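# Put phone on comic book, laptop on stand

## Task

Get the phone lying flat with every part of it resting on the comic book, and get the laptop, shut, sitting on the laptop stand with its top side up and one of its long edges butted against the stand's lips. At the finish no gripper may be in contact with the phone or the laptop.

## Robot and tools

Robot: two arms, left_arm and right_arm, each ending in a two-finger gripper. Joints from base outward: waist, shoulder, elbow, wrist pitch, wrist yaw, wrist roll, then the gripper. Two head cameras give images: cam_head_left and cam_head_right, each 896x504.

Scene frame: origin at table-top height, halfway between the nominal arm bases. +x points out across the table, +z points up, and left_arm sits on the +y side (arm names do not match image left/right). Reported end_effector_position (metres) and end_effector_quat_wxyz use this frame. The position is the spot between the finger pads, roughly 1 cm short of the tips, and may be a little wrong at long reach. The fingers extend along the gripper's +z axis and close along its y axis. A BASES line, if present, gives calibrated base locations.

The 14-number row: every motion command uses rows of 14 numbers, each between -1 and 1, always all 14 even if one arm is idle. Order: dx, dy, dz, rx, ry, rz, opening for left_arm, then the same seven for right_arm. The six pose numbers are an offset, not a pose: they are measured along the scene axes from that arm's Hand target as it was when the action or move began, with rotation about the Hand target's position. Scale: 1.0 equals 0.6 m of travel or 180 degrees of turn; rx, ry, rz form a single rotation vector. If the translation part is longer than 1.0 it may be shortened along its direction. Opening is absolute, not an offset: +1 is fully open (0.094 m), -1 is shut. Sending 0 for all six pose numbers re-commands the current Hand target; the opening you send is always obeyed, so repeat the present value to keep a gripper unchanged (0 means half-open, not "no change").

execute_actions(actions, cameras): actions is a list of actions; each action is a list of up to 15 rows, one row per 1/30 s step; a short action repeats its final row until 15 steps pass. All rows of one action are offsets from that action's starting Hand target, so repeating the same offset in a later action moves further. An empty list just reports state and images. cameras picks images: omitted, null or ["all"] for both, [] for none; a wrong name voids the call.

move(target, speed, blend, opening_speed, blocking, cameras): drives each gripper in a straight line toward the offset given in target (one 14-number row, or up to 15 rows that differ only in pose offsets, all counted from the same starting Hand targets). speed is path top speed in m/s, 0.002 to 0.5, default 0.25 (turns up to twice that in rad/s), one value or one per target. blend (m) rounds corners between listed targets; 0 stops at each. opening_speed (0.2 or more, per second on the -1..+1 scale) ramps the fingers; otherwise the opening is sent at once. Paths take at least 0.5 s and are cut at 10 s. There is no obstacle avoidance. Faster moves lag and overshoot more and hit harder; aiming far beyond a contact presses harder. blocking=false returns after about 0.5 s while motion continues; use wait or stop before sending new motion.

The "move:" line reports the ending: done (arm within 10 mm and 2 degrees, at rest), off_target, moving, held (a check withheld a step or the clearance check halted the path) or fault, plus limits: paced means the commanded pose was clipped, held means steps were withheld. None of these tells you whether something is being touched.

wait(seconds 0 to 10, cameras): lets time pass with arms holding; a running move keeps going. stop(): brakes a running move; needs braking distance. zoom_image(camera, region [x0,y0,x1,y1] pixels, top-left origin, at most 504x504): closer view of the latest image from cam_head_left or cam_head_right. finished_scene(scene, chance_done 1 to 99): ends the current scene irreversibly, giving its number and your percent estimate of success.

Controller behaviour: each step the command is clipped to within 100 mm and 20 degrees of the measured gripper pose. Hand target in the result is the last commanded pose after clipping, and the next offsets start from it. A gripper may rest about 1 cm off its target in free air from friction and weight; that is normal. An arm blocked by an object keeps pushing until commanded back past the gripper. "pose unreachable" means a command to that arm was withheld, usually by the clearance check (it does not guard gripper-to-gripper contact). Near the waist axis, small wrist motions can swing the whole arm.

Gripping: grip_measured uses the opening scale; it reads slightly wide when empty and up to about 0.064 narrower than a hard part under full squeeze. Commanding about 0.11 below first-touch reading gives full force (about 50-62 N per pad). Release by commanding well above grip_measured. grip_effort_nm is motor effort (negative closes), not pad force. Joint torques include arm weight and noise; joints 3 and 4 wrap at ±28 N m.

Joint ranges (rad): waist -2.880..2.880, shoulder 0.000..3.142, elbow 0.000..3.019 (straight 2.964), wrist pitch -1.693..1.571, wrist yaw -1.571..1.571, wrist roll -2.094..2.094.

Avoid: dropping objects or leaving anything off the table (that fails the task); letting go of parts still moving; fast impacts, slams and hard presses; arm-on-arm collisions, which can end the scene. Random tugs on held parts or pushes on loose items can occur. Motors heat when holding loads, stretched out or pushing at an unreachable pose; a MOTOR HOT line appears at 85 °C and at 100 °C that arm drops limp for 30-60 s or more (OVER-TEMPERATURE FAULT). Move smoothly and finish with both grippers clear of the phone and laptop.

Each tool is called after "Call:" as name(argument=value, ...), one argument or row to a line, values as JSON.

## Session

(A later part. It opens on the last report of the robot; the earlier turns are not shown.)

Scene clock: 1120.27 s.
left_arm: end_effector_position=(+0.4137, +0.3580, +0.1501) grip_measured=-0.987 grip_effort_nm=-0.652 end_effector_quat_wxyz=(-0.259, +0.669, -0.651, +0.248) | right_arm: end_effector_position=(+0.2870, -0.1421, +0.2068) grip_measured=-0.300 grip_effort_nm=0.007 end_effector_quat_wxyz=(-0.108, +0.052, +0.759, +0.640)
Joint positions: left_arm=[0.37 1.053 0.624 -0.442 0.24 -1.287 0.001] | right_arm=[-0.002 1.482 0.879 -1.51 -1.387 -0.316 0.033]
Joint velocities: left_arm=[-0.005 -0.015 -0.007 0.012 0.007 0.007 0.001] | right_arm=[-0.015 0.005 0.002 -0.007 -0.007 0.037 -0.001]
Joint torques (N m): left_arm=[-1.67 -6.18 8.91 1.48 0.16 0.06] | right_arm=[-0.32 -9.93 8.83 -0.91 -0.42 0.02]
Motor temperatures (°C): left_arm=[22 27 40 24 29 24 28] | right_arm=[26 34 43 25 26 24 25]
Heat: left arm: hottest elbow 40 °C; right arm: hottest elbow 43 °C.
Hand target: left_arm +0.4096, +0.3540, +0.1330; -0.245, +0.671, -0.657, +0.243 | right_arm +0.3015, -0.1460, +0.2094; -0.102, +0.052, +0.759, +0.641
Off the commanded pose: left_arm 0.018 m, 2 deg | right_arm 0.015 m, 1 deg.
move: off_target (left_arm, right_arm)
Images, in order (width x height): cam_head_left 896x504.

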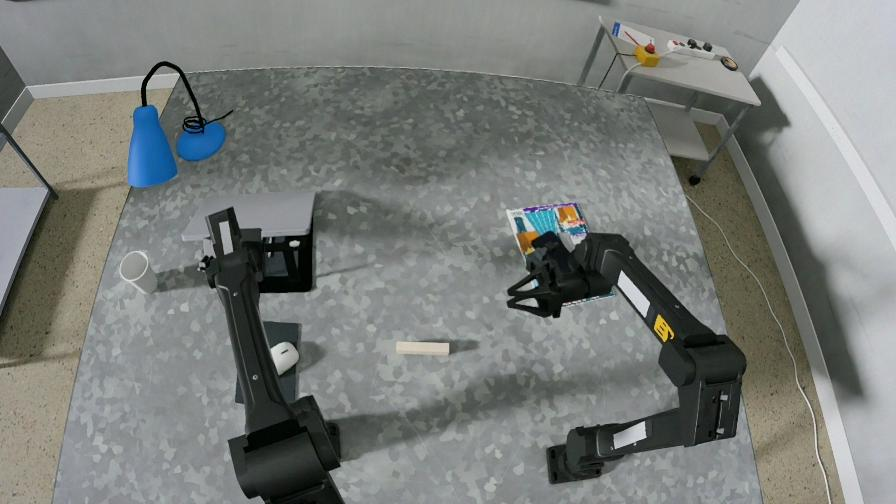

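Call:
move(
  target=[0.035,0.0,0.005,0,0,0,-1,0,0,0,0,0,0,-0.3],
  speed=0.03,
  cameras=["cam_head_left","cam_head_right"],
)

Call:
zoom_image(
  camera="cam_head_left",
  region=[180, 180, 320, 290],
)

Call:
zoom_image(
  camera="cam_head_right",
  region=[190, 180, 340, 290],
)

Scene clock: 1124.60 s.
left_arm: end_effector_position=(+0.4241, +0.3562, +0.1423) grip_measured=-0.987 grip_effort_nm=-0.657 end_effector_quat_wxyz=(-0.258, +0.667, -0.653, +0.249) | right_arm: end_effector_position=(+0.2870, -0.1421, +0.2068) grip_measured=-0.300 grip_effort_nm=0.012 end_effector_quat_wxyz=(-0.108, +0.052, +0.759, +0.640)
Joint positions: left_arm=[0.352 1.095 0.629 -0.402 0.233 -1.298 0.001] | right_arm=[-0.002 1.482 0.879 -1.51 -1.387 -0.316 0.033]
Joint velocities: left_arm=[-0.005 -0.005 -0.012 -0.012 -0.022 -0.022 0] | right_arm=[0.005 -0.005 0.002 -0.007 -0.051 -0.022 0]
Joint torques (N m): left_arm=[-2.55 -4.37 12.36 0.94 -0.22 -0.01] | right_arm=[-0.26 -9.93 8.83 -0.92 -0.43 0.02]
Motor temperatures (°C): left_arm=[22 27 40 24 29 24 28] | right_arm=[26 34 43 25 26 24 25]
Heat: left arm: hottest elbow 40 °C; right arm: hottest elbow 43 °C.
Hand target: left_arm +0.4306, +0.3536, +0.1360; -0.245, +0.671, -0.657, +0.243 | right_arm +0.3015, -0.1460, +0.2094; -0.102, +0.052, +0.759, +0.641
Off the commanded pose: left_arm 0.009 m, 2 deg | right_arm 0.015 m, 1 deg.
move: off_target (right_arm)

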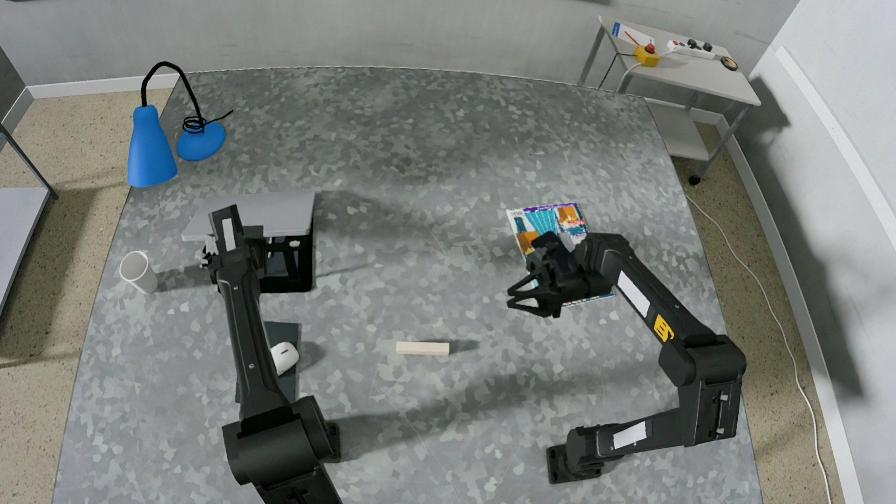

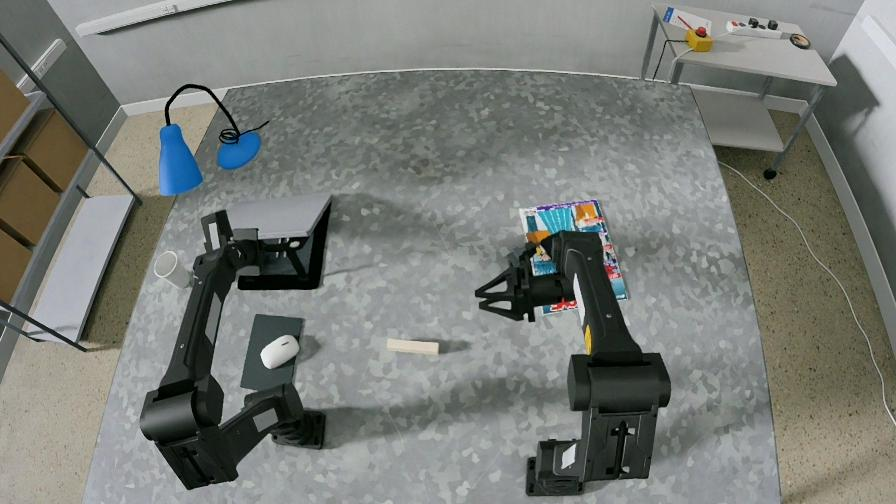

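Scaled by 3.600.

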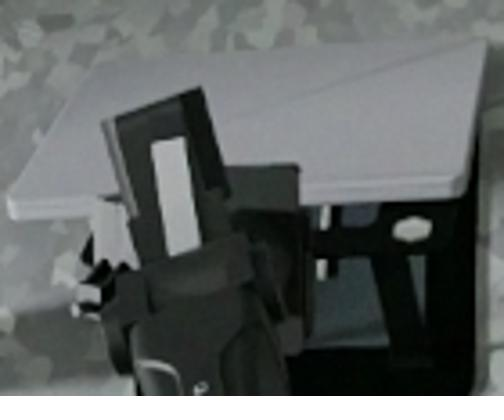

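Scaled by 3.360.

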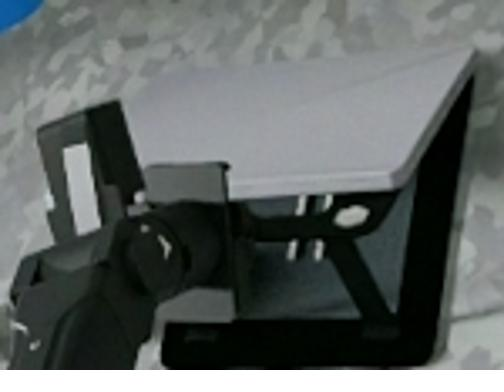

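Call:
move(
  target=[0.03,0.0,0.005,0,0,0,-1,0,0,0,0,0,0,-0.3],
  speed=0.03,
  cameras=["cam_head_left","cam_head_right"],
)

Call:
zoom_image(
  camera="cam_head_left",
  region=[180, 180, 320, 290],
)

Call:
zoom_image(
  camera="cam_head_right",
  region=[190, 180, 340, 290],
)

Scene clock: 1128.67 s.
left_arm: end_effector_position=(+0.4363, +0.3540, +0.1352) grip_measured=-0.987 grip_effort_nm=-0.652 end_effector_quat_wxyz=(-0.246, +0.672, -0.655, +0.243) | right_arm: end_effector_position=(+0.2870, -0.1421, +0.2068) grip_measured=-0.300 grip_effort_nm=0.007 end_effector_quat_wxyz=(-0.108, +0.052, +0.759, +0.640)
Joint positions: left_arm=[0.331 1.149 0.658 -0.402 0.219 -1.315 0.001] | right_arm=[-0.002 1.482 0.879 -1.51 -1.387 -0.316 0.033]
Joint velocities: left_arm=[-0.005 -0.005 0.002 0.012 0.022 0.022 0] | right_arm=[-0.024 -0.005 -0.007 -0.002 -0.022 -0.007 0]
Joint torques (N m): left_arm=[-1.96 -6.42 13.49 1.11 -0.17 0.01] | right_arm=[-0.32 -9.93 8.85 -0.92 -0.42 0.02]
Motor temperatures (°C): left_arm=[22 27 40 24 29 24 28] | right_arm=[26 34 43 25 26 24 25]
Heat: left arm: hottest elbow 40 °C; right arm: hottest elbow 43 °C.
Hand target: left_arm +0.4485, +0.3534, +0.1389; -0.245, +0.671, -0.657, +0.243 | right_arm +0.3015, -0.1460, +0.2094; -0.102, +0.052, +0.759, +0.641
Off the commanded pose: left_arm 0.013 m, 0 deg | right_arm 0.015 m, 1 deg.
move: off_target (left_arm, right_arm)

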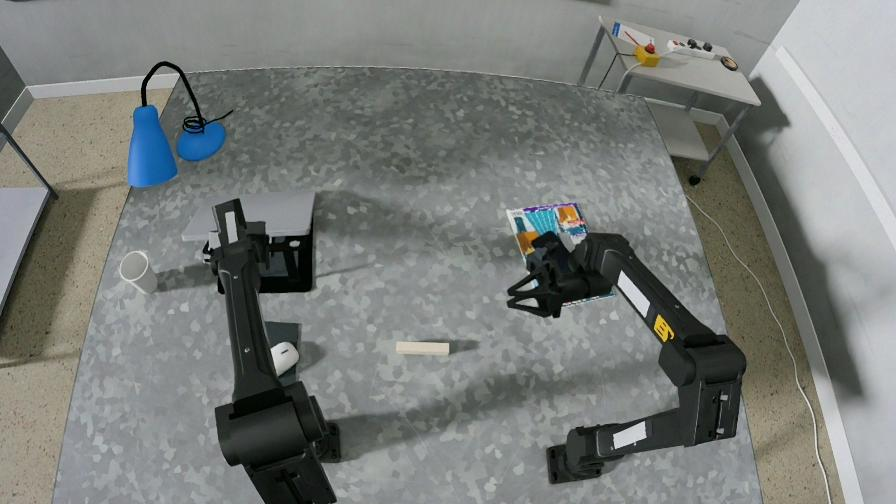

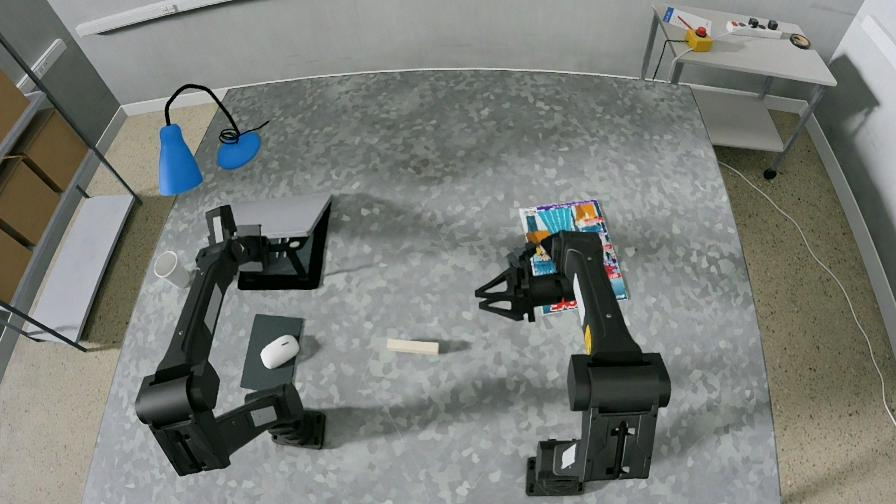

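Scaled by 3.600.

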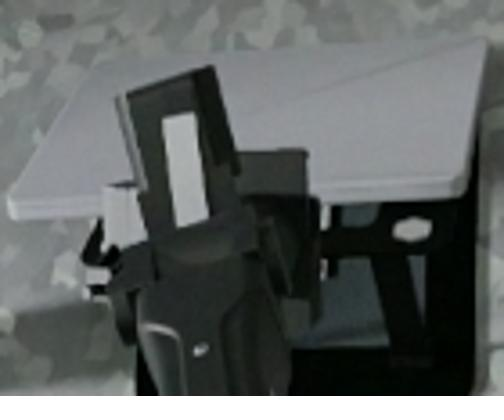

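Scaled by 3.360.

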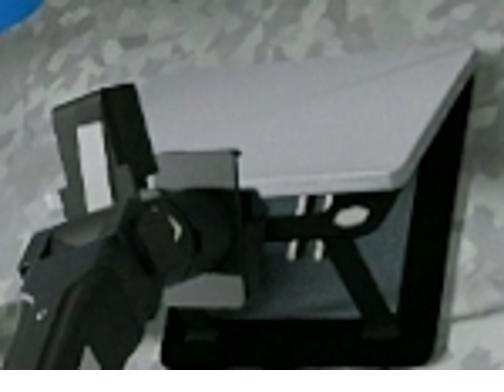

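Call:
move(
  target=[0.03,0.0,0.008,0,0,0,-1,0,0,0,0,0,0,-0.3],
  speed=0.03,
  cameras=["cam_head_left","cam_head_right"],
)

Call:
zoom_image(
  camera="cam_head_left",
  region=[180, 180, 320, 290],
)

Call:
zoom_image(
  camera="cam_head_right",
  region=[190, 180, 340, 290],
)

Scene clock: 1132.23 s.
left_arm: end_effector_position=(+0.4466, +0.3519, +0.1276) grip_measured=-0.987 grip_effort_nm=-0.652 end_effector_quat_wxyz=(-0.235, +0.676, -0.656, +0.237) | right_arm: end_effector_position=(+0.2870, -0.1421, +0.2068) grip_measured=-0.300 grip_effort_nm=0.012 end_effector_quat_wxyz=(-0.108, +0.052, +0.759, +0.640)
Joint positions: left_arm=[0.313 1.197 0.682 -0.402 0.207 -1.329 0.001] | right_arm=[-0.002 1.482 0.879 -1.51 -1.387 -0.316 0.033]
Joint velocities: left_arm=[-0.015 -0.015 0.007 -0.017 -0.066 -0.022 -0.001] | right_arm=[-0.005 0.005 -0.002 -0.007 -0.007 0.007 -0.001]
Joint torques (N m): left_arm=[-3.19 -7 15.32 1.09 -0.19 -0.03] | right_arm=[-0.32 -9.93 8.87 -0.91 -0.42 0.02]
Motor temperatures (°C): left_arm=[22 27 41 24 29 24 28] | right_arm=[26 34 43 25 26 24 25]
Heat: left arm: hottest elbow 41 °C; right arm: hottest elbow 43 °C.
Hand target: left_arm +0.4666, +0.3531, +0.1436; -0.245, +0.671, -0.657, +0.243 | right_arm +0.3015, -0.1460, +0.2094; -0.102, +0.052, +0.759, +0.641
Off the commanded pose: left_arm 0.026 m, 1 deg | right_arm 0.015 m, 1 deg.
move: off_target (left_arm, right_arm)

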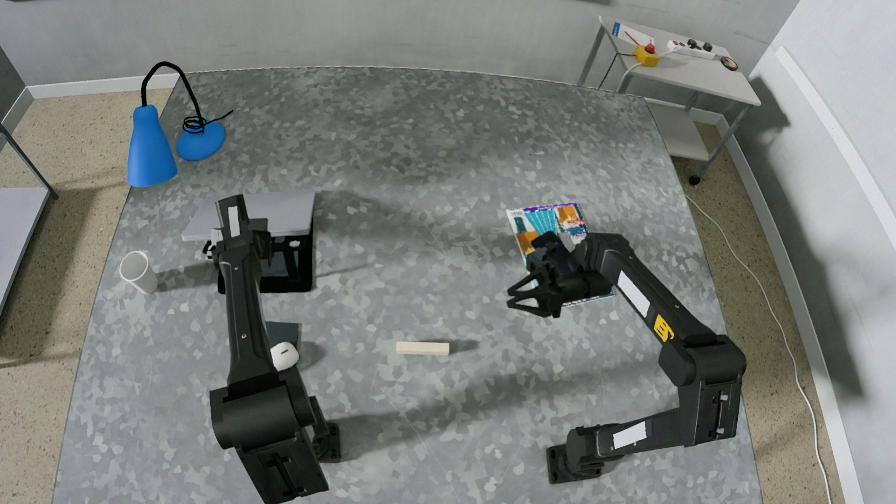

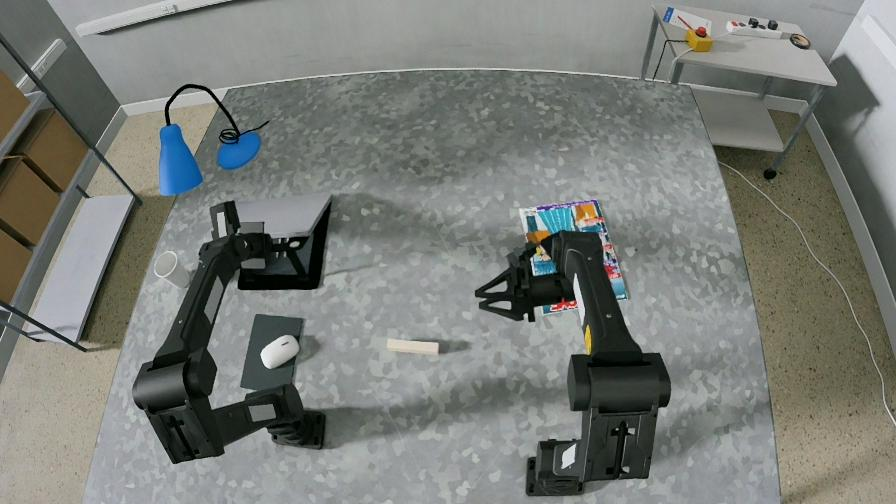

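Scaled by 3.600.

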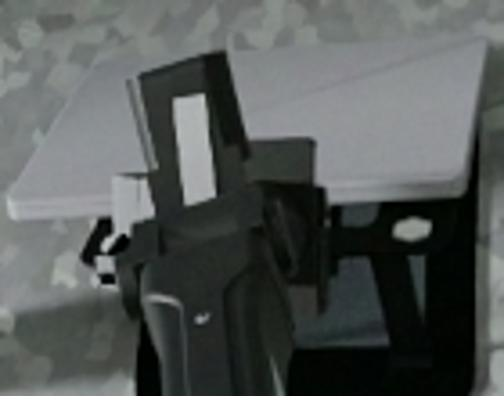

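Scaled by 3.360.

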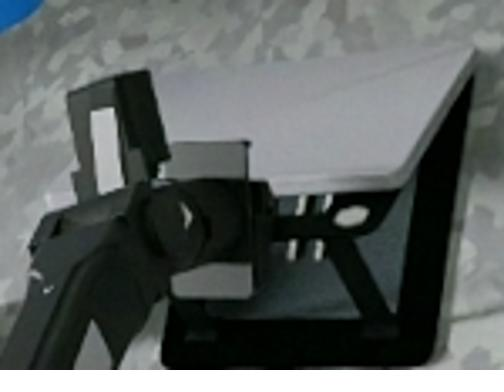

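Call:
execute_actions(
  actions=[],
)

Call:
zoom_image(
  camera="cam_head_left",
  region=[160, 160, 360, 280],
)

Call:
zoom_image(
  camera="cam_head_right",
  region=[60, 140, 360, 300],
)

Scene clock: 1146.27 s.
left_arm: end_effector_position=(+0.4466, +0.3520, +0.1276) grip_measured=-0.987 grip_effort_nm=-0.652 end_effector_quat_wxyz=(-0.235, +0.677, -0.656, +0.237) | right_arm: end_effector_position=(+0.2870, -0.1421, +0.2068) grip_measured=-0.300 grip_effort_nm=0.007 end_effector_quat_wxyz=(-0.108, +0.052, +0.759, +0.640)
Joint positions: left_arm=[0.313 1.197 0.682 -0.402 0.206 -1.33 0.001] | right_arm=[-0.002 1.482 0.879 -1.51 -1.387 -0.316 0.033]
Joint velocities: left_arm=[-0.005 -0.005 -0.012 0.002 -0.066 0.066 0.001] | right_arm=[-0.015 -0.005 0.002 0.002 0.051 -0.081 0]
Joint torques (N m): left_arm=[-2.02 -7.47 15.13 1.14 -0.2 0.03] | right_arm=[-0.32 -9.93 8.87 -0.91 -0.42 0.03]
Motor temperatures (°C): left_arm=[22 27 43 24 29 24 28] | right_arm=[26 34 43 25 26 24 25]
Heat: left arm: hottest elbow 43 °C; right arm: hottest elbow 43 °C.
Hand target: left_arm +0.4666, +0.3532, +0.1436; -0.245, +0.671, -0.657, +0.243 | right_arm +0.3015, -0.1460, +0.2094; -0.102, +0.052, +0.759, +0.641
Tool commands: left_gripper/opening=-1.0 right_gripper/opening=-0.3
Off the commanded pose: left_arm 0.026 m, 1 deg | right_arm 0.015 m, 1 deg.

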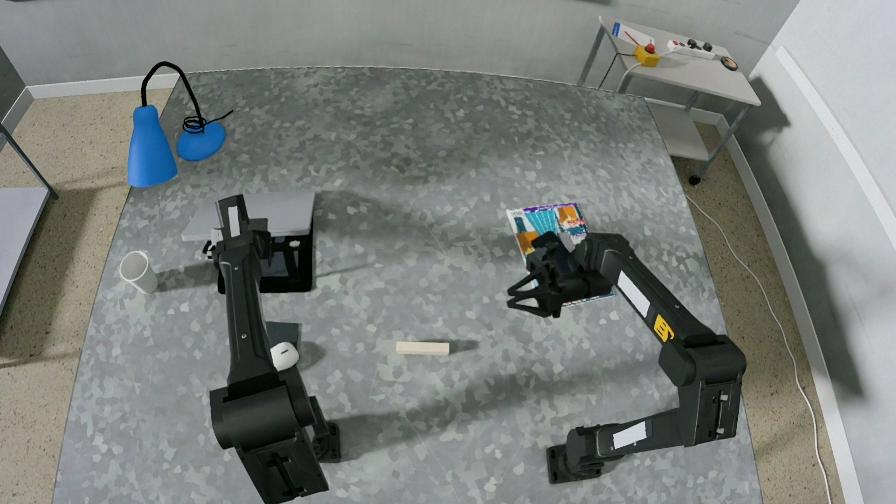

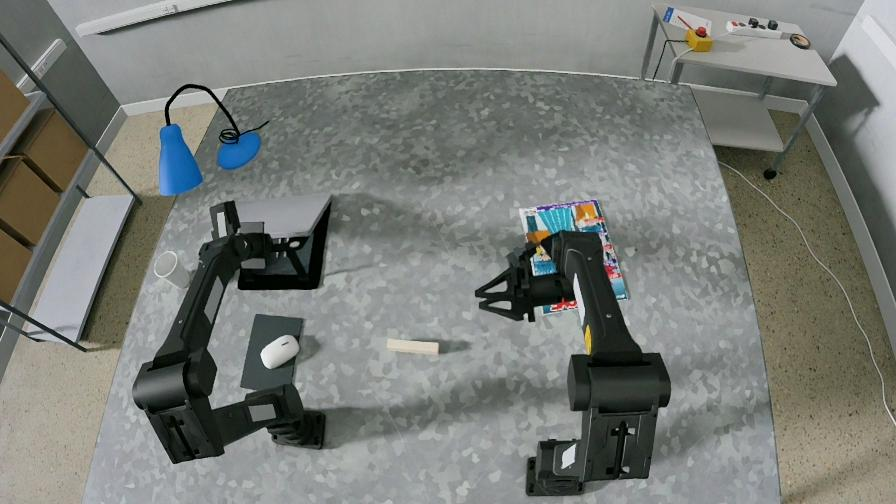

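Scaled by 2.520.

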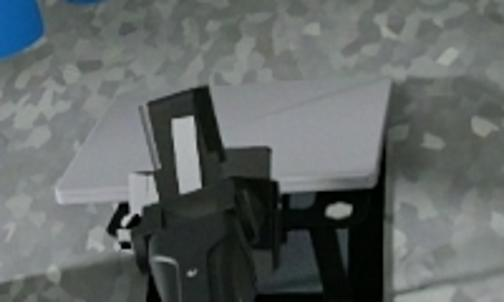

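Scaled by 1.680.

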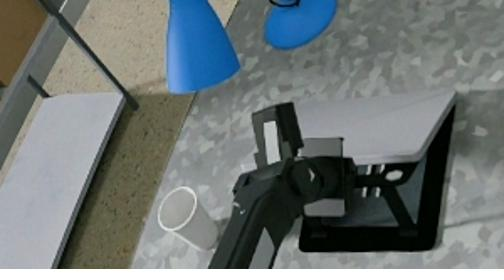

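Call:
move(
  target=[
    [-0.12,0,0.02,0,0,0,-1,0,0,0,0,0,0,-0.3],
    [-0.12,0,0.08,0,0,0,-1,0,0,0,0,0,0,-0.3],
  ],
  speed=0.05,
  cameras=["cam_head_left"],
)

Call:
zoom_image(
  camera="cam_head_left",
  region=[160, 160, 360, 280],
)

Scene clock: 1152.50 s.
left_arm: end_effector_position=(+0.3811, +0.3427, +0.1571) grip_measured=-0.987 grip_effort_nm=-0.652 end_effector_quat_wxyz=(-0.214, +0.679, -0.662, +0.232) | right_arm: end_effector_position=(+0.2870, -0.1421, +0.2068) grip_measured=-0.300 grip_effort_nm=0.017 end_effector_quat_wxyz=(-0.108, +0.052, +0.759, +0.640)
Joint positions: left_arm=[0.37 0.97 0.635 -0.638 0.251 -1.275 0.001] | right_arm=[-0.002 1.482 0.879 -1.51 -1.387 -0.316 0.033]
Joint velocities: left_arm=[-0.005 -0.005 0.002 -0.002 -0.022 -0.051 0] | right_arm=[-0.024 -0.005 -0.002 -0.007 0.051 0.007 0]
Joint torques (N m): left_arm=[-0.03 -7.41 16.31 1.09 0.2 0.09] | right_arm=[-0.38 -9.93 8.85 -0.91 -0.42 0.03]
Motor temperatures (°C): left_arm=[22 27 43 24 29 24 28] | right_arm=[26 34 43 25 26 24 25]
Heat: left arm: hottest elbow 43 °C; right arm: hottest elbow 43 °C.
Hand target: left_arm +0.3952, +0.3544, +0.1915; -0.244, +0.671, -0.657, +0.243 | right_arm +0.3015, -0.1460, +0.2094; -0.102, +0.052, +0.759, +0.641
Off the commanded pose: left_arm 0.038 m, 4 deg | right_arm 0.015 m, 1 deg.
move: off_target (left_arm, right_arm)
Images, in order (width x height): cam_head_left 896x504.

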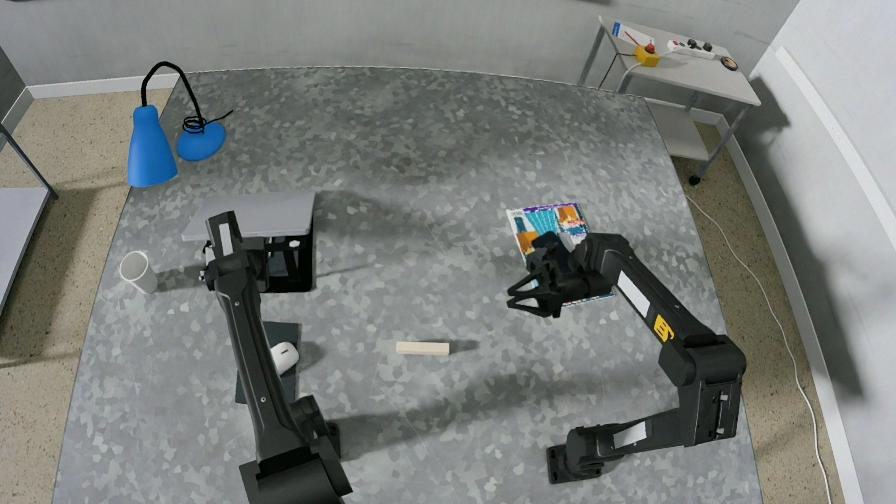

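Scaled by 2.520.

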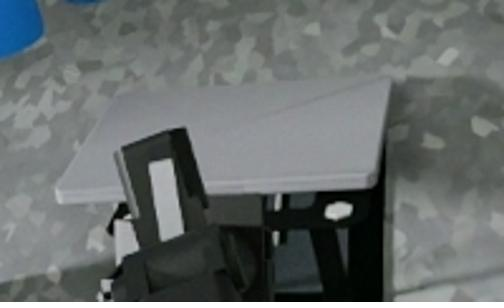

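Call:
move(
  target=[0.06,0,-0.01,0,0,0,-1,0,0,0,0,0,0,-0.3],
  speed=0.05,
  cameras=[],
)

Call:
move(
  target=[0.04,0,0,0,0,0,-1,0,0,0,0,0,0,-0.3],
  speed=0.05,
  cameras=["cam_head_left"],
)

Call:
zoom_image(
  camera="cam_head_left",
  region=[160, 160, 360, 280],
)

Scene clock: 1158.17 s.
left_arm: end_effector_position=(+0.3979, +0.3472, +0.1521) grip_measured=-0.987 grip_effort_nm=-0.652 end_effector_quat_wxyz=(-0.211, +0.685, -0.659, +0.227) | right_arm: end_effector_position=(+0.2870, -0.1421, +0.2068) grip_measured=-0.300 grip_effort_nm=0.007 end_effector_quat_wxyz=(-0.108, +0.052, +0.759, +0.640)
Joint positions: left_arm=[0.356 1.037 0.666 -0.609 0.231 -1.297 0.001] | right_arm=[-0.002 1.482 0.879 -1.51 -1.387 -0.316 0.033]
Joint velocities: left_arm=[0.005 0.005 0.002 -0.002 0.007 -0.022 0] | right_arm=[-0.005 -0.005 0.002 -0.012 -0.022 -0.022 0]
Joint torques (N m): left_arm=[-2.84 -5.95 17.96 2.13 -0.14 0] | right_arm=[-0.32 -9.93 8.88 -0.9 -0.42 0.02]
Motor temperatures (°C): left_arm=[22 27 43 24 29 24 28] | right_arm=[26 34 43 25 26 24 25]
Heat: left arm: hottest elbow 43 °C; right arm: hottest elbow 43 °C.
Hand target: left_arm +0.4311, +0.3538, +0.1856; -0.245, +0.671, -0.657, +0.243 | right_arm +0.3015, -0.1460, +0.2094; -0.102, +0.052, +0.759, +0.641
Off the commanded pose: left_arm 0.048 m, 5 deg | right_arm 0.015 m, 1 deg.
move: off_target (left_arm, right_arm)
No camera images: "cameras" was empty.

Scene clock: 1159.20 s.
left_arm: end_effector_position=(+0.4108, +0.3474, +0.1524) grip_measured=-0.987 grip_effort_nm=-0.652 end_effector_quat_wxyz=(-0.207, +0.690, -0.657, +0.221) | right_arm: end_effector_position=(+0.2870, -0.1421, +0.2068) grip_measured=-0.300 grip_effort_nm=0.007 end_effector_quat_wxyz=(-0.108, +0.052, +0.759, +0.640)
Joint positions: left_arm=[0.335 1.079 0.699 -0.609 0.212 -1.32 0.001] | right_arm=[-0.002 1.482 0.879 -1.51 -1.387 -0.316 0.033]
Joint velocities: left_arm=[-0.005 0.015 0.002 0.002 -0.051 -0.066 -0.001] | right_arm=[-0.005 0.005 -0.012 0.022 -0.066 0.022 0]
Joint torques (N m): left_arm=[-2.32 -4.54 18.74 2.91 0.07 0.01] | right_arm=[-0.38 -9.93 8.84 -0.91 -0.42 0.03]
Motor temperatures (°C): left_arm=[22 27 43 24 29 24 28] | right_arm=[26 34 43 25 26 24 25]
Heat: left arm: hottest elbow 43 °C; right arm: hottest elbow 43 °C.
Hand target: left_arm +0.4551, +0.3535, +0.1856; -0.245, +0.671, -0.657, +0.243 | right_arm +0.3015, -0.1460, +0.2094; -0.102, +0.052, +0.759, +0.641
Off the commanded pose: left_arm 0.056 m, 5 deg | right_arm 0.015 m, 1 deg.
move: off_target (left_arm, right_arm)
Images, in order (width x height): cam_head_left 896x504.

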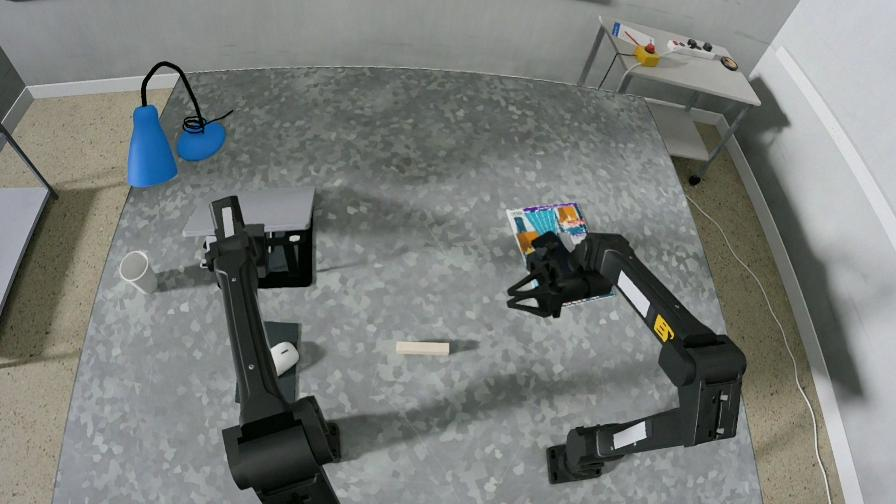

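Scaled by 2.520.

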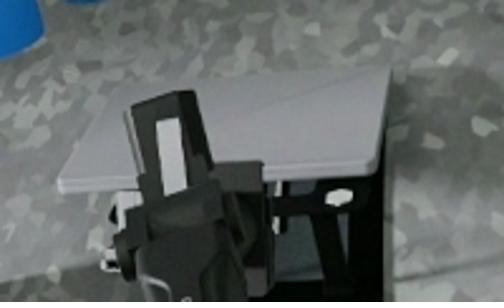

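Call:
zoom_image(
  camera="cam_head_left",
  region=[180, 180, 320, 290],
)

Call:
zoom_image(
  camera="cam_head_right",
  region=[180, 170, 360, 310],
)

Scaled by 3.600.

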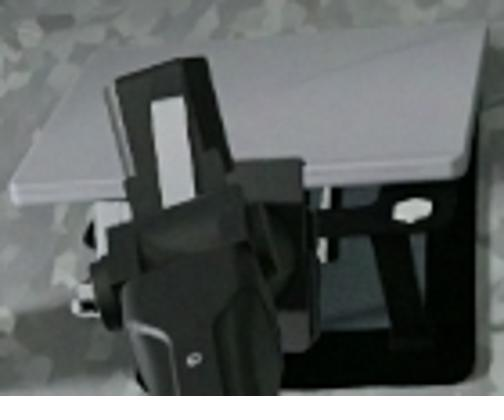

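This scene's latest camera images include none from cam_head_right. They are from: cam_head_left. cam_head_right's image comes with the result of a call that names it in "cameras".

Call:
move(
  target=[0.025,0,0,0,0,0,-1,0,0,0,0,0,0,-0.3],
  speed=0.05,
)

Call:
zoom_image(
  camera="cam_head_left",
  region=[180, 180, 320, 290],
)

Call:
zoom_image(
  camera="cam_head_right",
  region=[180, 170, 360, 310],
)

Scene clock: 1184.57 s.
left_arm: end_effector_position=(+0.4234, +0.3474, +0.1525) grip_measured=-0.987 grip_effort_nm=-0.652 end_effector_quat_wxyz=(-0.204, +0.691, -0.658, +0.219) | right_arm: end_effector_position=(+0.2870, -0.1421, +0.2068) grip_measured=-0.300 grip_effort_nm=0.012 end_effector_quat_wxyz=(-0.108, +0.052, +0.759, +0.640)
Joint positions: left_arm=[0.32 1.118 0.728 -0.602 0.202 -1.332 0.001] | right_arm=[-0.002 1.482 0.879 -1.51 -1.387 -0.316 0.033]
Joint velocities: left_arm=[0.005 -0.015 -0.007 0.002 0.007 -0.037 0] | right_arm=[0.005 -0.005 0.002 0.012 -0.022 -0.081 0.001]
Joint torques (N m): left_arm=[-3.37 -5.66 18.52 3.34 -0.02 0.04] | right_arm=[-0.26 -9.99 8.83 -0.9 -0.43 0.02]
Motor temperatures (°C): left_arm=[22 27 46 24 28 24 28] | right_arm=[26 34 43 25 26 24 25]
Heat: left arm: hottest elbow 46 °C; right arm: hottest elbow 43 °C.
Hand target: left_arm +0.4700, +0.3533, +0.1855; -0.245, +0.671, -0.656, +0.243 | right_arm +0.3015, -0.1460, +0.2094; -0.102, +0.052, +0.759, +0.641
Off the commanded pose: left_arm 0.058 m, 6 deg | right_arm 0.015 m, 1 deg.
move: off_target (left_arm, right_arm)

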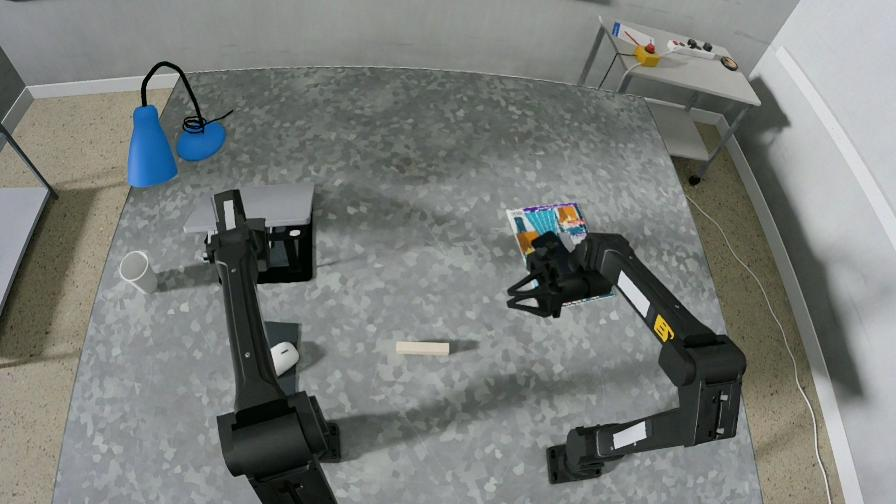

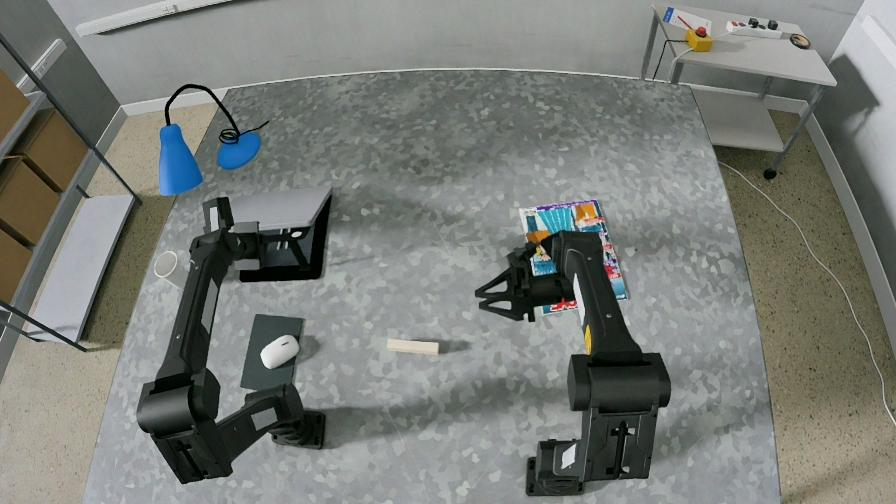

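Scaled by 3.600.

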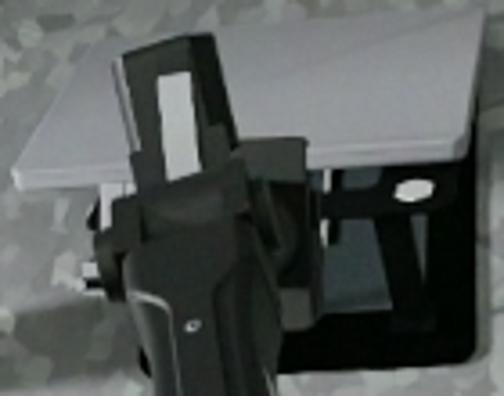

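Scaled by 2.800.

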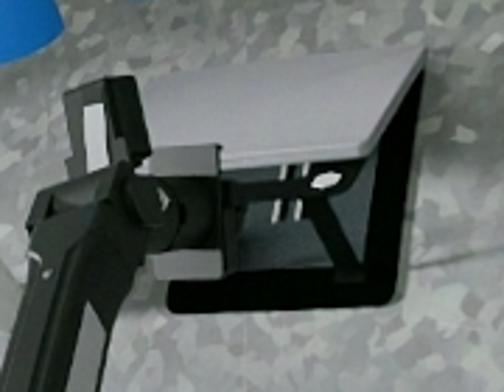

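Call:
move(
  target=[
    [-0.12,0,0.0,0,0,0,-1,0,0,0,0,0,0,-0.3],
    [-0.12,0,0.1,0,0,0,-1,0,0,0,0,0,0,-0.3],
    [0.0,0,0.1,0,0,0,-1,0,0,0,0,0,0,-0.3],
  ],
  speed=0.08,
  cameras=["cam_head_left"],
)

Call:
zoom_image(
  camera="cam_head_left",
  region=[180, 180, 320, 290],
)

Scene clock: 1205.47 s.
left_arm: end_effector_position=(+0.4417, +0.3495, +0.2085) grip_measured=-0.987 grip_effort_nm=-0.652 end_effector_quat_wxyz=(-0.211, +0.685, -0.661, +0.225) | right_arm: end_effector_position=(+0.2870, -0.1421, +0.2068) grip_measured=-0.300 grip_effort_nm=0.012 end_effector_quat_wxyz=(-0.108, +0.051, +0.759, +0.641)
Joint positions: left_arm=[0.31 1.11 0.869 -0.733 0.204 -1.33 0.001] | right_arm=[-0.002 1.482 0.879 -1.51 -1.387 -0.316 0.033]
Joint velocities: left_arm=[-0.015 -0.005 -0.002 -0.012 -0.022 -0.037 -0.001] | right_arm=[-0.015 -0.005 -0.017 -0.002 -0.066 0.022 -0.001]
Joint torques (N m): left_arm=[-2.78 -7.77 18.32 1.96 -0.12 -0.06] | right_arm=[-0.26 -10.05 8.84 -0.92 -0.42 0.01]
Motor temperatures (°C): left_arm=[22 27 49 24 28 24 28] | right_arm=[26 34 44 25 26 24 25]
Heat: left arm: hottest elbow 49 °C; right arm: hottest elbow 44 °C.
Hand target: left_arm +0.4707, +0.3533, +0.2455; -0.245, +0.671, -0.657, +0.243 | right_arm +0.3015, -0.1460, +0.2094; -0.102, +0.052, +0.759, +0.641
Off the commanded pose: left_arm 0.047 m, 5 deg | right_arm 0.015 m, 1 deg.
move: off_target (left_arm, right_arm)
Images, in order (width x height): cam_head_left 896x504.

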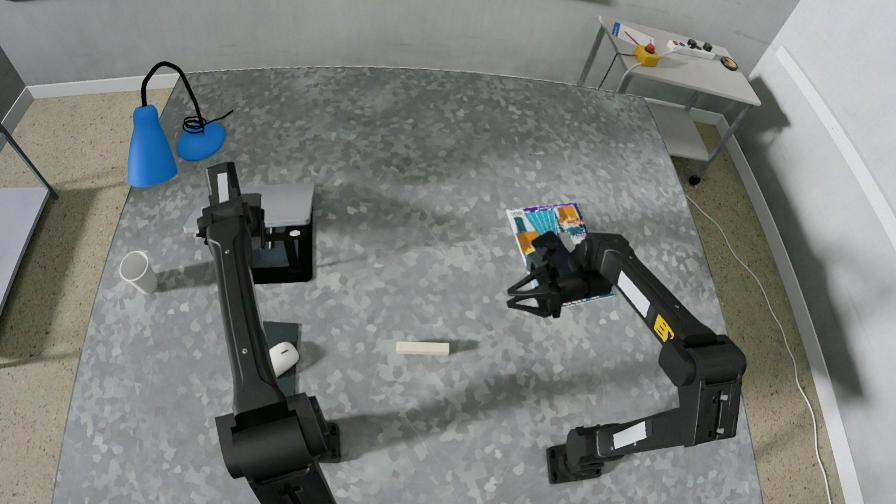

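Scaled by 3.600.

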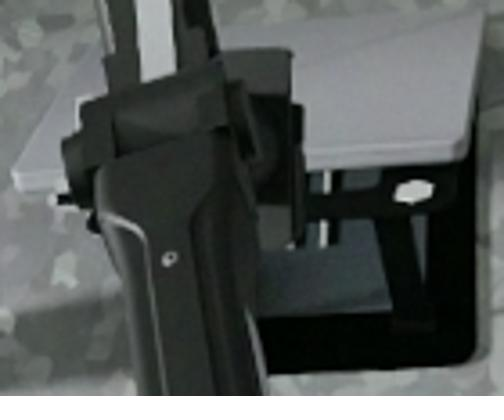

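Call:
move(
  target=[-0.02,0,-0.12,0,0,0,-1,0,0,0,0,0,0,-0.3],
  speed=0.06,
  cameras=[],
)

Scene clock: 1208.97 s.
left_arm: end_effector_position=(+0.4561, +0.3546, +0.1795) grip_measured=-0.987 grip_effort_nm=-0.657 end_effector_quat_wxyz=(-0.245, +0.673, -0.655, +0.242) | right_arm: end_effector_position=(+0.2870, -0.1421, +0.2068) grip_measured=-0.300 grip_effort_nm=0.007 end_effector_quat_wxyz=(-0.108, +0.051, +0.759, +0.641)
Joint positions: left_arm=[0.31 1.145 0.784 -0.531 0.204 -1.331 0.001] | right_arm=[-0.002 1.482 0.879 -1.51 -1.387 -0.316 0.033]
Joint velocities: left_arm=[-0.015 0.005 0.002 0.002 0.051 -0.022 -0.001] | right_arm=[-0.015 -0.015 -0.002 0.002 -0.066 -0.037 0]
Joint torques (N m): left_arm=[-1.85 -8.29 10.15 2.04 0.1 0.09] | right_arm=[-0.26 -9.88 8.83 -0.91 -0.43 0.02]
Motor temperatures (°C): left_arm=[22 27 49 24 28 24 28] | right_arm=[26 34 44 25 26 24 25]
Heat: left arm: hottest elbow 49 °C; right arm: hottest elbow 44 °C.
Hand target: left_arm +0.4579, +0.3533, +0.1735; -0.245, +0.671, -0.657, +0.243 | right_arm +0.3015, -0.1460, +0.2094; -0.102, +0.052, +0.759, +0.641
Off the commanded pose: left_arm 0.007 m, 0 deg | right_arm 0.015 m, 1 deg.
move: off_target (right_arm)
No camera images: "cameras" was empty.

Call:
move(
  target=[-0.025,0,-0.05,0,0,0,-1,0,0,0,0,0,0,-0.3],
  speed=0.05,
  cameras=["cam_head_left"],
)

Call:
zoom_image(
  camera="cam_head_left",
  region=[180, 180, 320, 290],
)

Scene clock: 1212.80 s.
left_arm: end_effector_position=(+0.4434, +0.3494, +0.1491) grip_measured=-0.987 grip_effort_nm=-0.652 end_effector_quat_wxyz=(-0.242, +0.671, -0.657, +0.244) | right_arm: end_effector_position=(+0.2870, -0.1421, +0.2068) grip_measured=-0.300 grip_effort_nm=0.007 end_effector_quat_wxyz=(-0.108, +0.051, +0.759, +0.641)
Joint positions: left_arm=[0.312 1.145 0.698 -0.449 0.213 -1.325 0.001] | right_arm=[-0.002 1.482 0.879 -1.51 -1.387 -0.316 0.033]
Joint velocities: left_arm=[0.015 0.005 0.002 0.007 0.037 -0.007 0] | right_arm=[-0.015 -0.005 -0.002 -0.012 -0.037 -0.051 0]
Joint torques (N m): left_arm=[-0.26 -8.12 9.7 2.14 0.16 0.15] | right_arm=[-0.38 -9.99 8.85 -0.91 -0.42 0.03]
Motor temperatures (°C): left_arm=[22 27 48 24 28 24 28] | right_arm=[26 34 44 25 26 24 25]
Heat: left arm: hottest elbow 48 °C; right arm: hottest elbow 44 °C.
Hand target: left_arm +0.4426, +0.3536, +0.1436; -0.245, +0.671, -0.656, +0.243 | right_arm +0.3015, -0.1460, +0.2094; -0.102, +0.052, +0.759, +0.641
Off the commanded pose: left_arm 0.007 m, 0 deg | right_arm 0.015 m, 1 deg.
move: off_target (right_arm)
Images, in order (width x height): cam_head_left 896x504.

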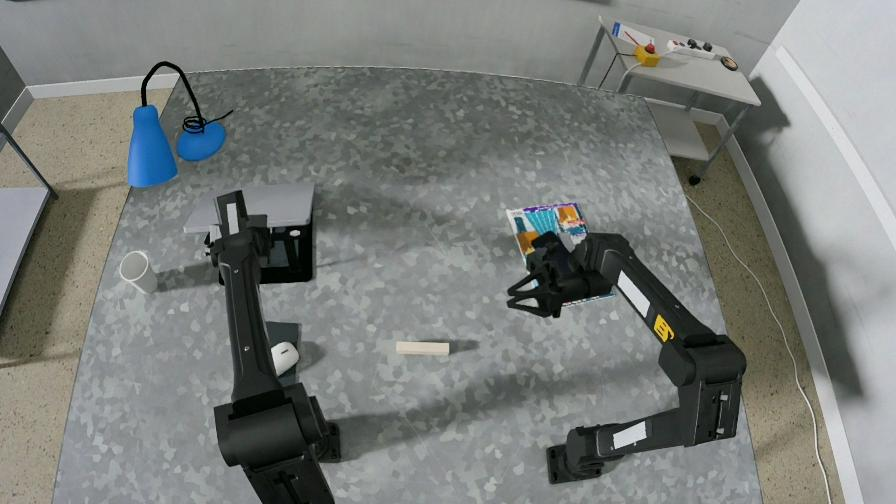

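Scaled by 3.600.

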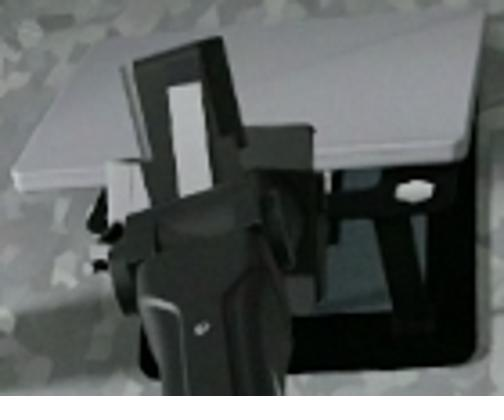

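Call:
move(
  target=[0.05,0,0,0,0,0,-1,0,0,0,0,0,0,-0.3],
  speed=0.04,
  cameras=["cam_head_left"],
)

Call:
zoom_image(
  camera="cam_head_left",
  region=[180, 180, 320, 290],
)

Scene clock: 1216.43 s.
left_arm: end_effector_position=(+0.4581, +0.3533, +0.1383) grip_measured=-0.987 grip_effort_nm=-0.652 end_effector_quat_wxyz=(-0.243, +0.673, -0.655, +0.242) | right_arm: end_effector_position=(+0.2870, -0.1421, +0.2068) grip_measured=-0.300 grip_effort_nm=0.012 end_effector_quat_wxyz=(-0.108, +0.051, +0.759, +0.641)
Joint positions: left_arm=[0.306 1.207 0.713 -0.402 0.204 -1.334 0.001] | right_arm=[-0.002 1.482 0.879 -1.51 -1.387 -0.316 0.033]
Joint velocities: left_arm=[-0.015 -0.005 0.007 -0.027 0.022 -0.037 0] | right_arm=[-0.005 -0.015 0.002 -0.012 0.037 -0.037 0]
Joint torques (N m): left_arm=[-2.32 -7.18 13.81 1.32 -0.18 -0.03] | right_arm=[-0.44 -9.99 8.85 -0.88 -0.42 0.02]
Motor temperatures (°C): left_arm=[22 27 48 24 28 24 28] | right_arm=[26 34 44 25 26 24 25]
Heat: left arm: hottest elbow 48 °C; right arm: hottest elbow 44 °C.
Hand target: left_arm +0.4726, +0.3530, +0.1437; -0.245, +0.671, -0.657, +0.243 | right_arm +0.3015, -0.1460, +0.2094; -0.102, +0.052, +0.759, +0.641
Off the commanded pose: left_arm 0.015 m, 0 deg | right_arm 0.015 m, 1 deg.
move: off_target (left_arm, right_arm)
Images, in order (width x height): cam_head_left 896x504.

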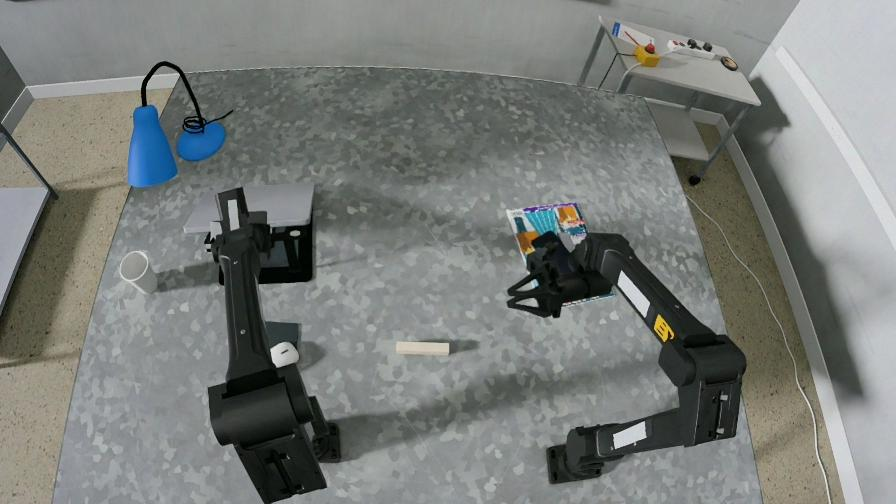

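Scaled by 3.600.

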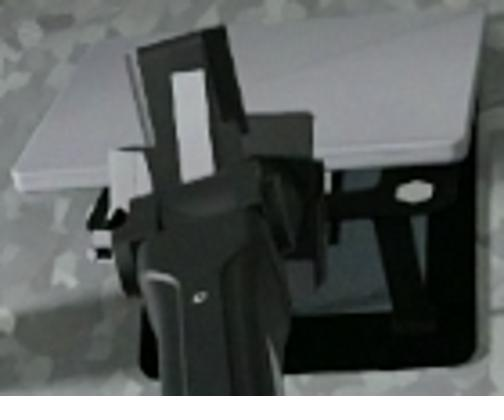

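Call:
move(
  target=[0.035,0,0.017,0,0,0,-1,0,0,0,0,0,0,-0.3],
  speed=0.04,
  cameras=["cam_head_left"],
)

Call:
zoom_image(
  camera="cam_head_left",
  region=[180, 180, 320, 290],
)

Scene clock: 1219.47 s.
left_arm: end_effector_position=(+0.4695, +0.3515, +0.1304) grip_measured=-0.987 grip_effort_nm=-0.657 end_effector_quat_wxyz=(-0.231, +0.678, -0.657, +0.234) | right_arm: end_effector_position=(+0.2870, -0.1421, +0.2068) grip_measured=-0.300 grip_effort_nm=0.012 end_effector_quat_wxyz=(-0.108, +0.051, +0.759, +0.641)
Joint positions: left_arm=[0.289 1.258 0.746 -0.412 0.19 -1.348 0.001] | right_arm=[-0.002 1.482 0.879 -1.51 -1.387 -0.316 0.033]
Joint velocities: left_arm=[-0.005 -0.005 0.007 -0.022 -0.022 -0.007 0.001] | right_arm=[-0.015 -0.024 0.007 0.007 -0.066 0.066 0.001]
Joint torques (N m): left_arm=[-2.84 -9 16.31 0.94 -0.12 -0.07] | right_arm=[-0.26 -9.93 8.85 -0.91 -0.42 0.02]
Motor temperatures (°C): left_arm=[22 27 47 24 28 24 28] | right_arm=[26 34 44 25 26 24 25]
Heat: left arm: hottest elbow 47 °C; right arm: hottest elbow 44 °C.
Hand target: left_arm +0.4937, +0.3528, +0.1537; -0.245, +0.671, -0.656, +0.243 | right_arm +0.3015, -0.1460, +0.2094; -0.102, +0.052, +0.759, +0.641
Off the commanded pose: left_arm 0.034 m, 2 deg | right_arm 0.015 m, 1 deg.
move: off_target (left_arm, right_arm)
Images, in order (width x height): cam_head_left 896x504.

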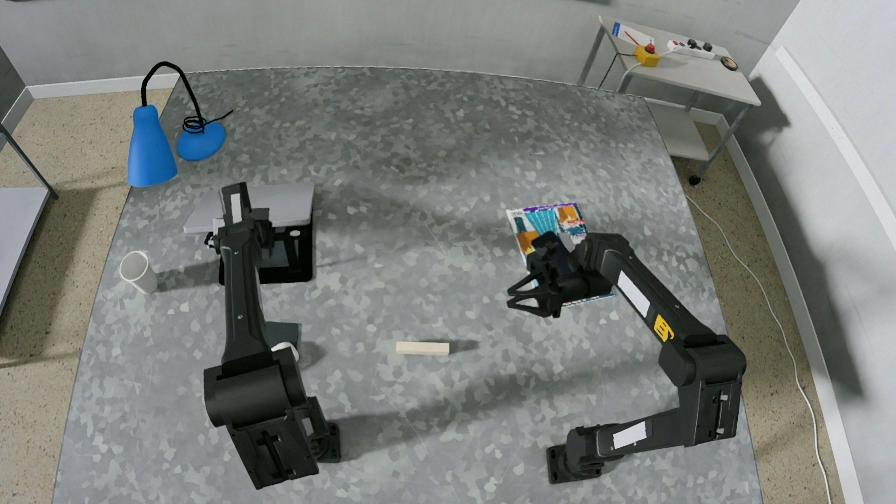

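Scaled by 3.600.

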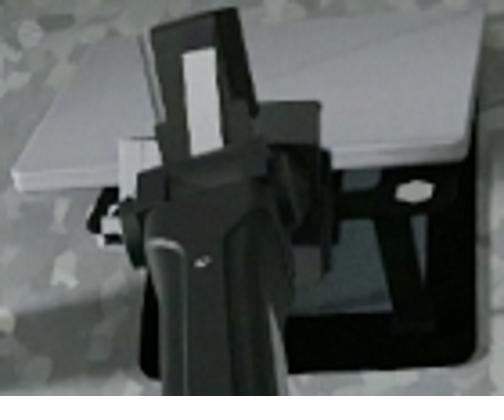

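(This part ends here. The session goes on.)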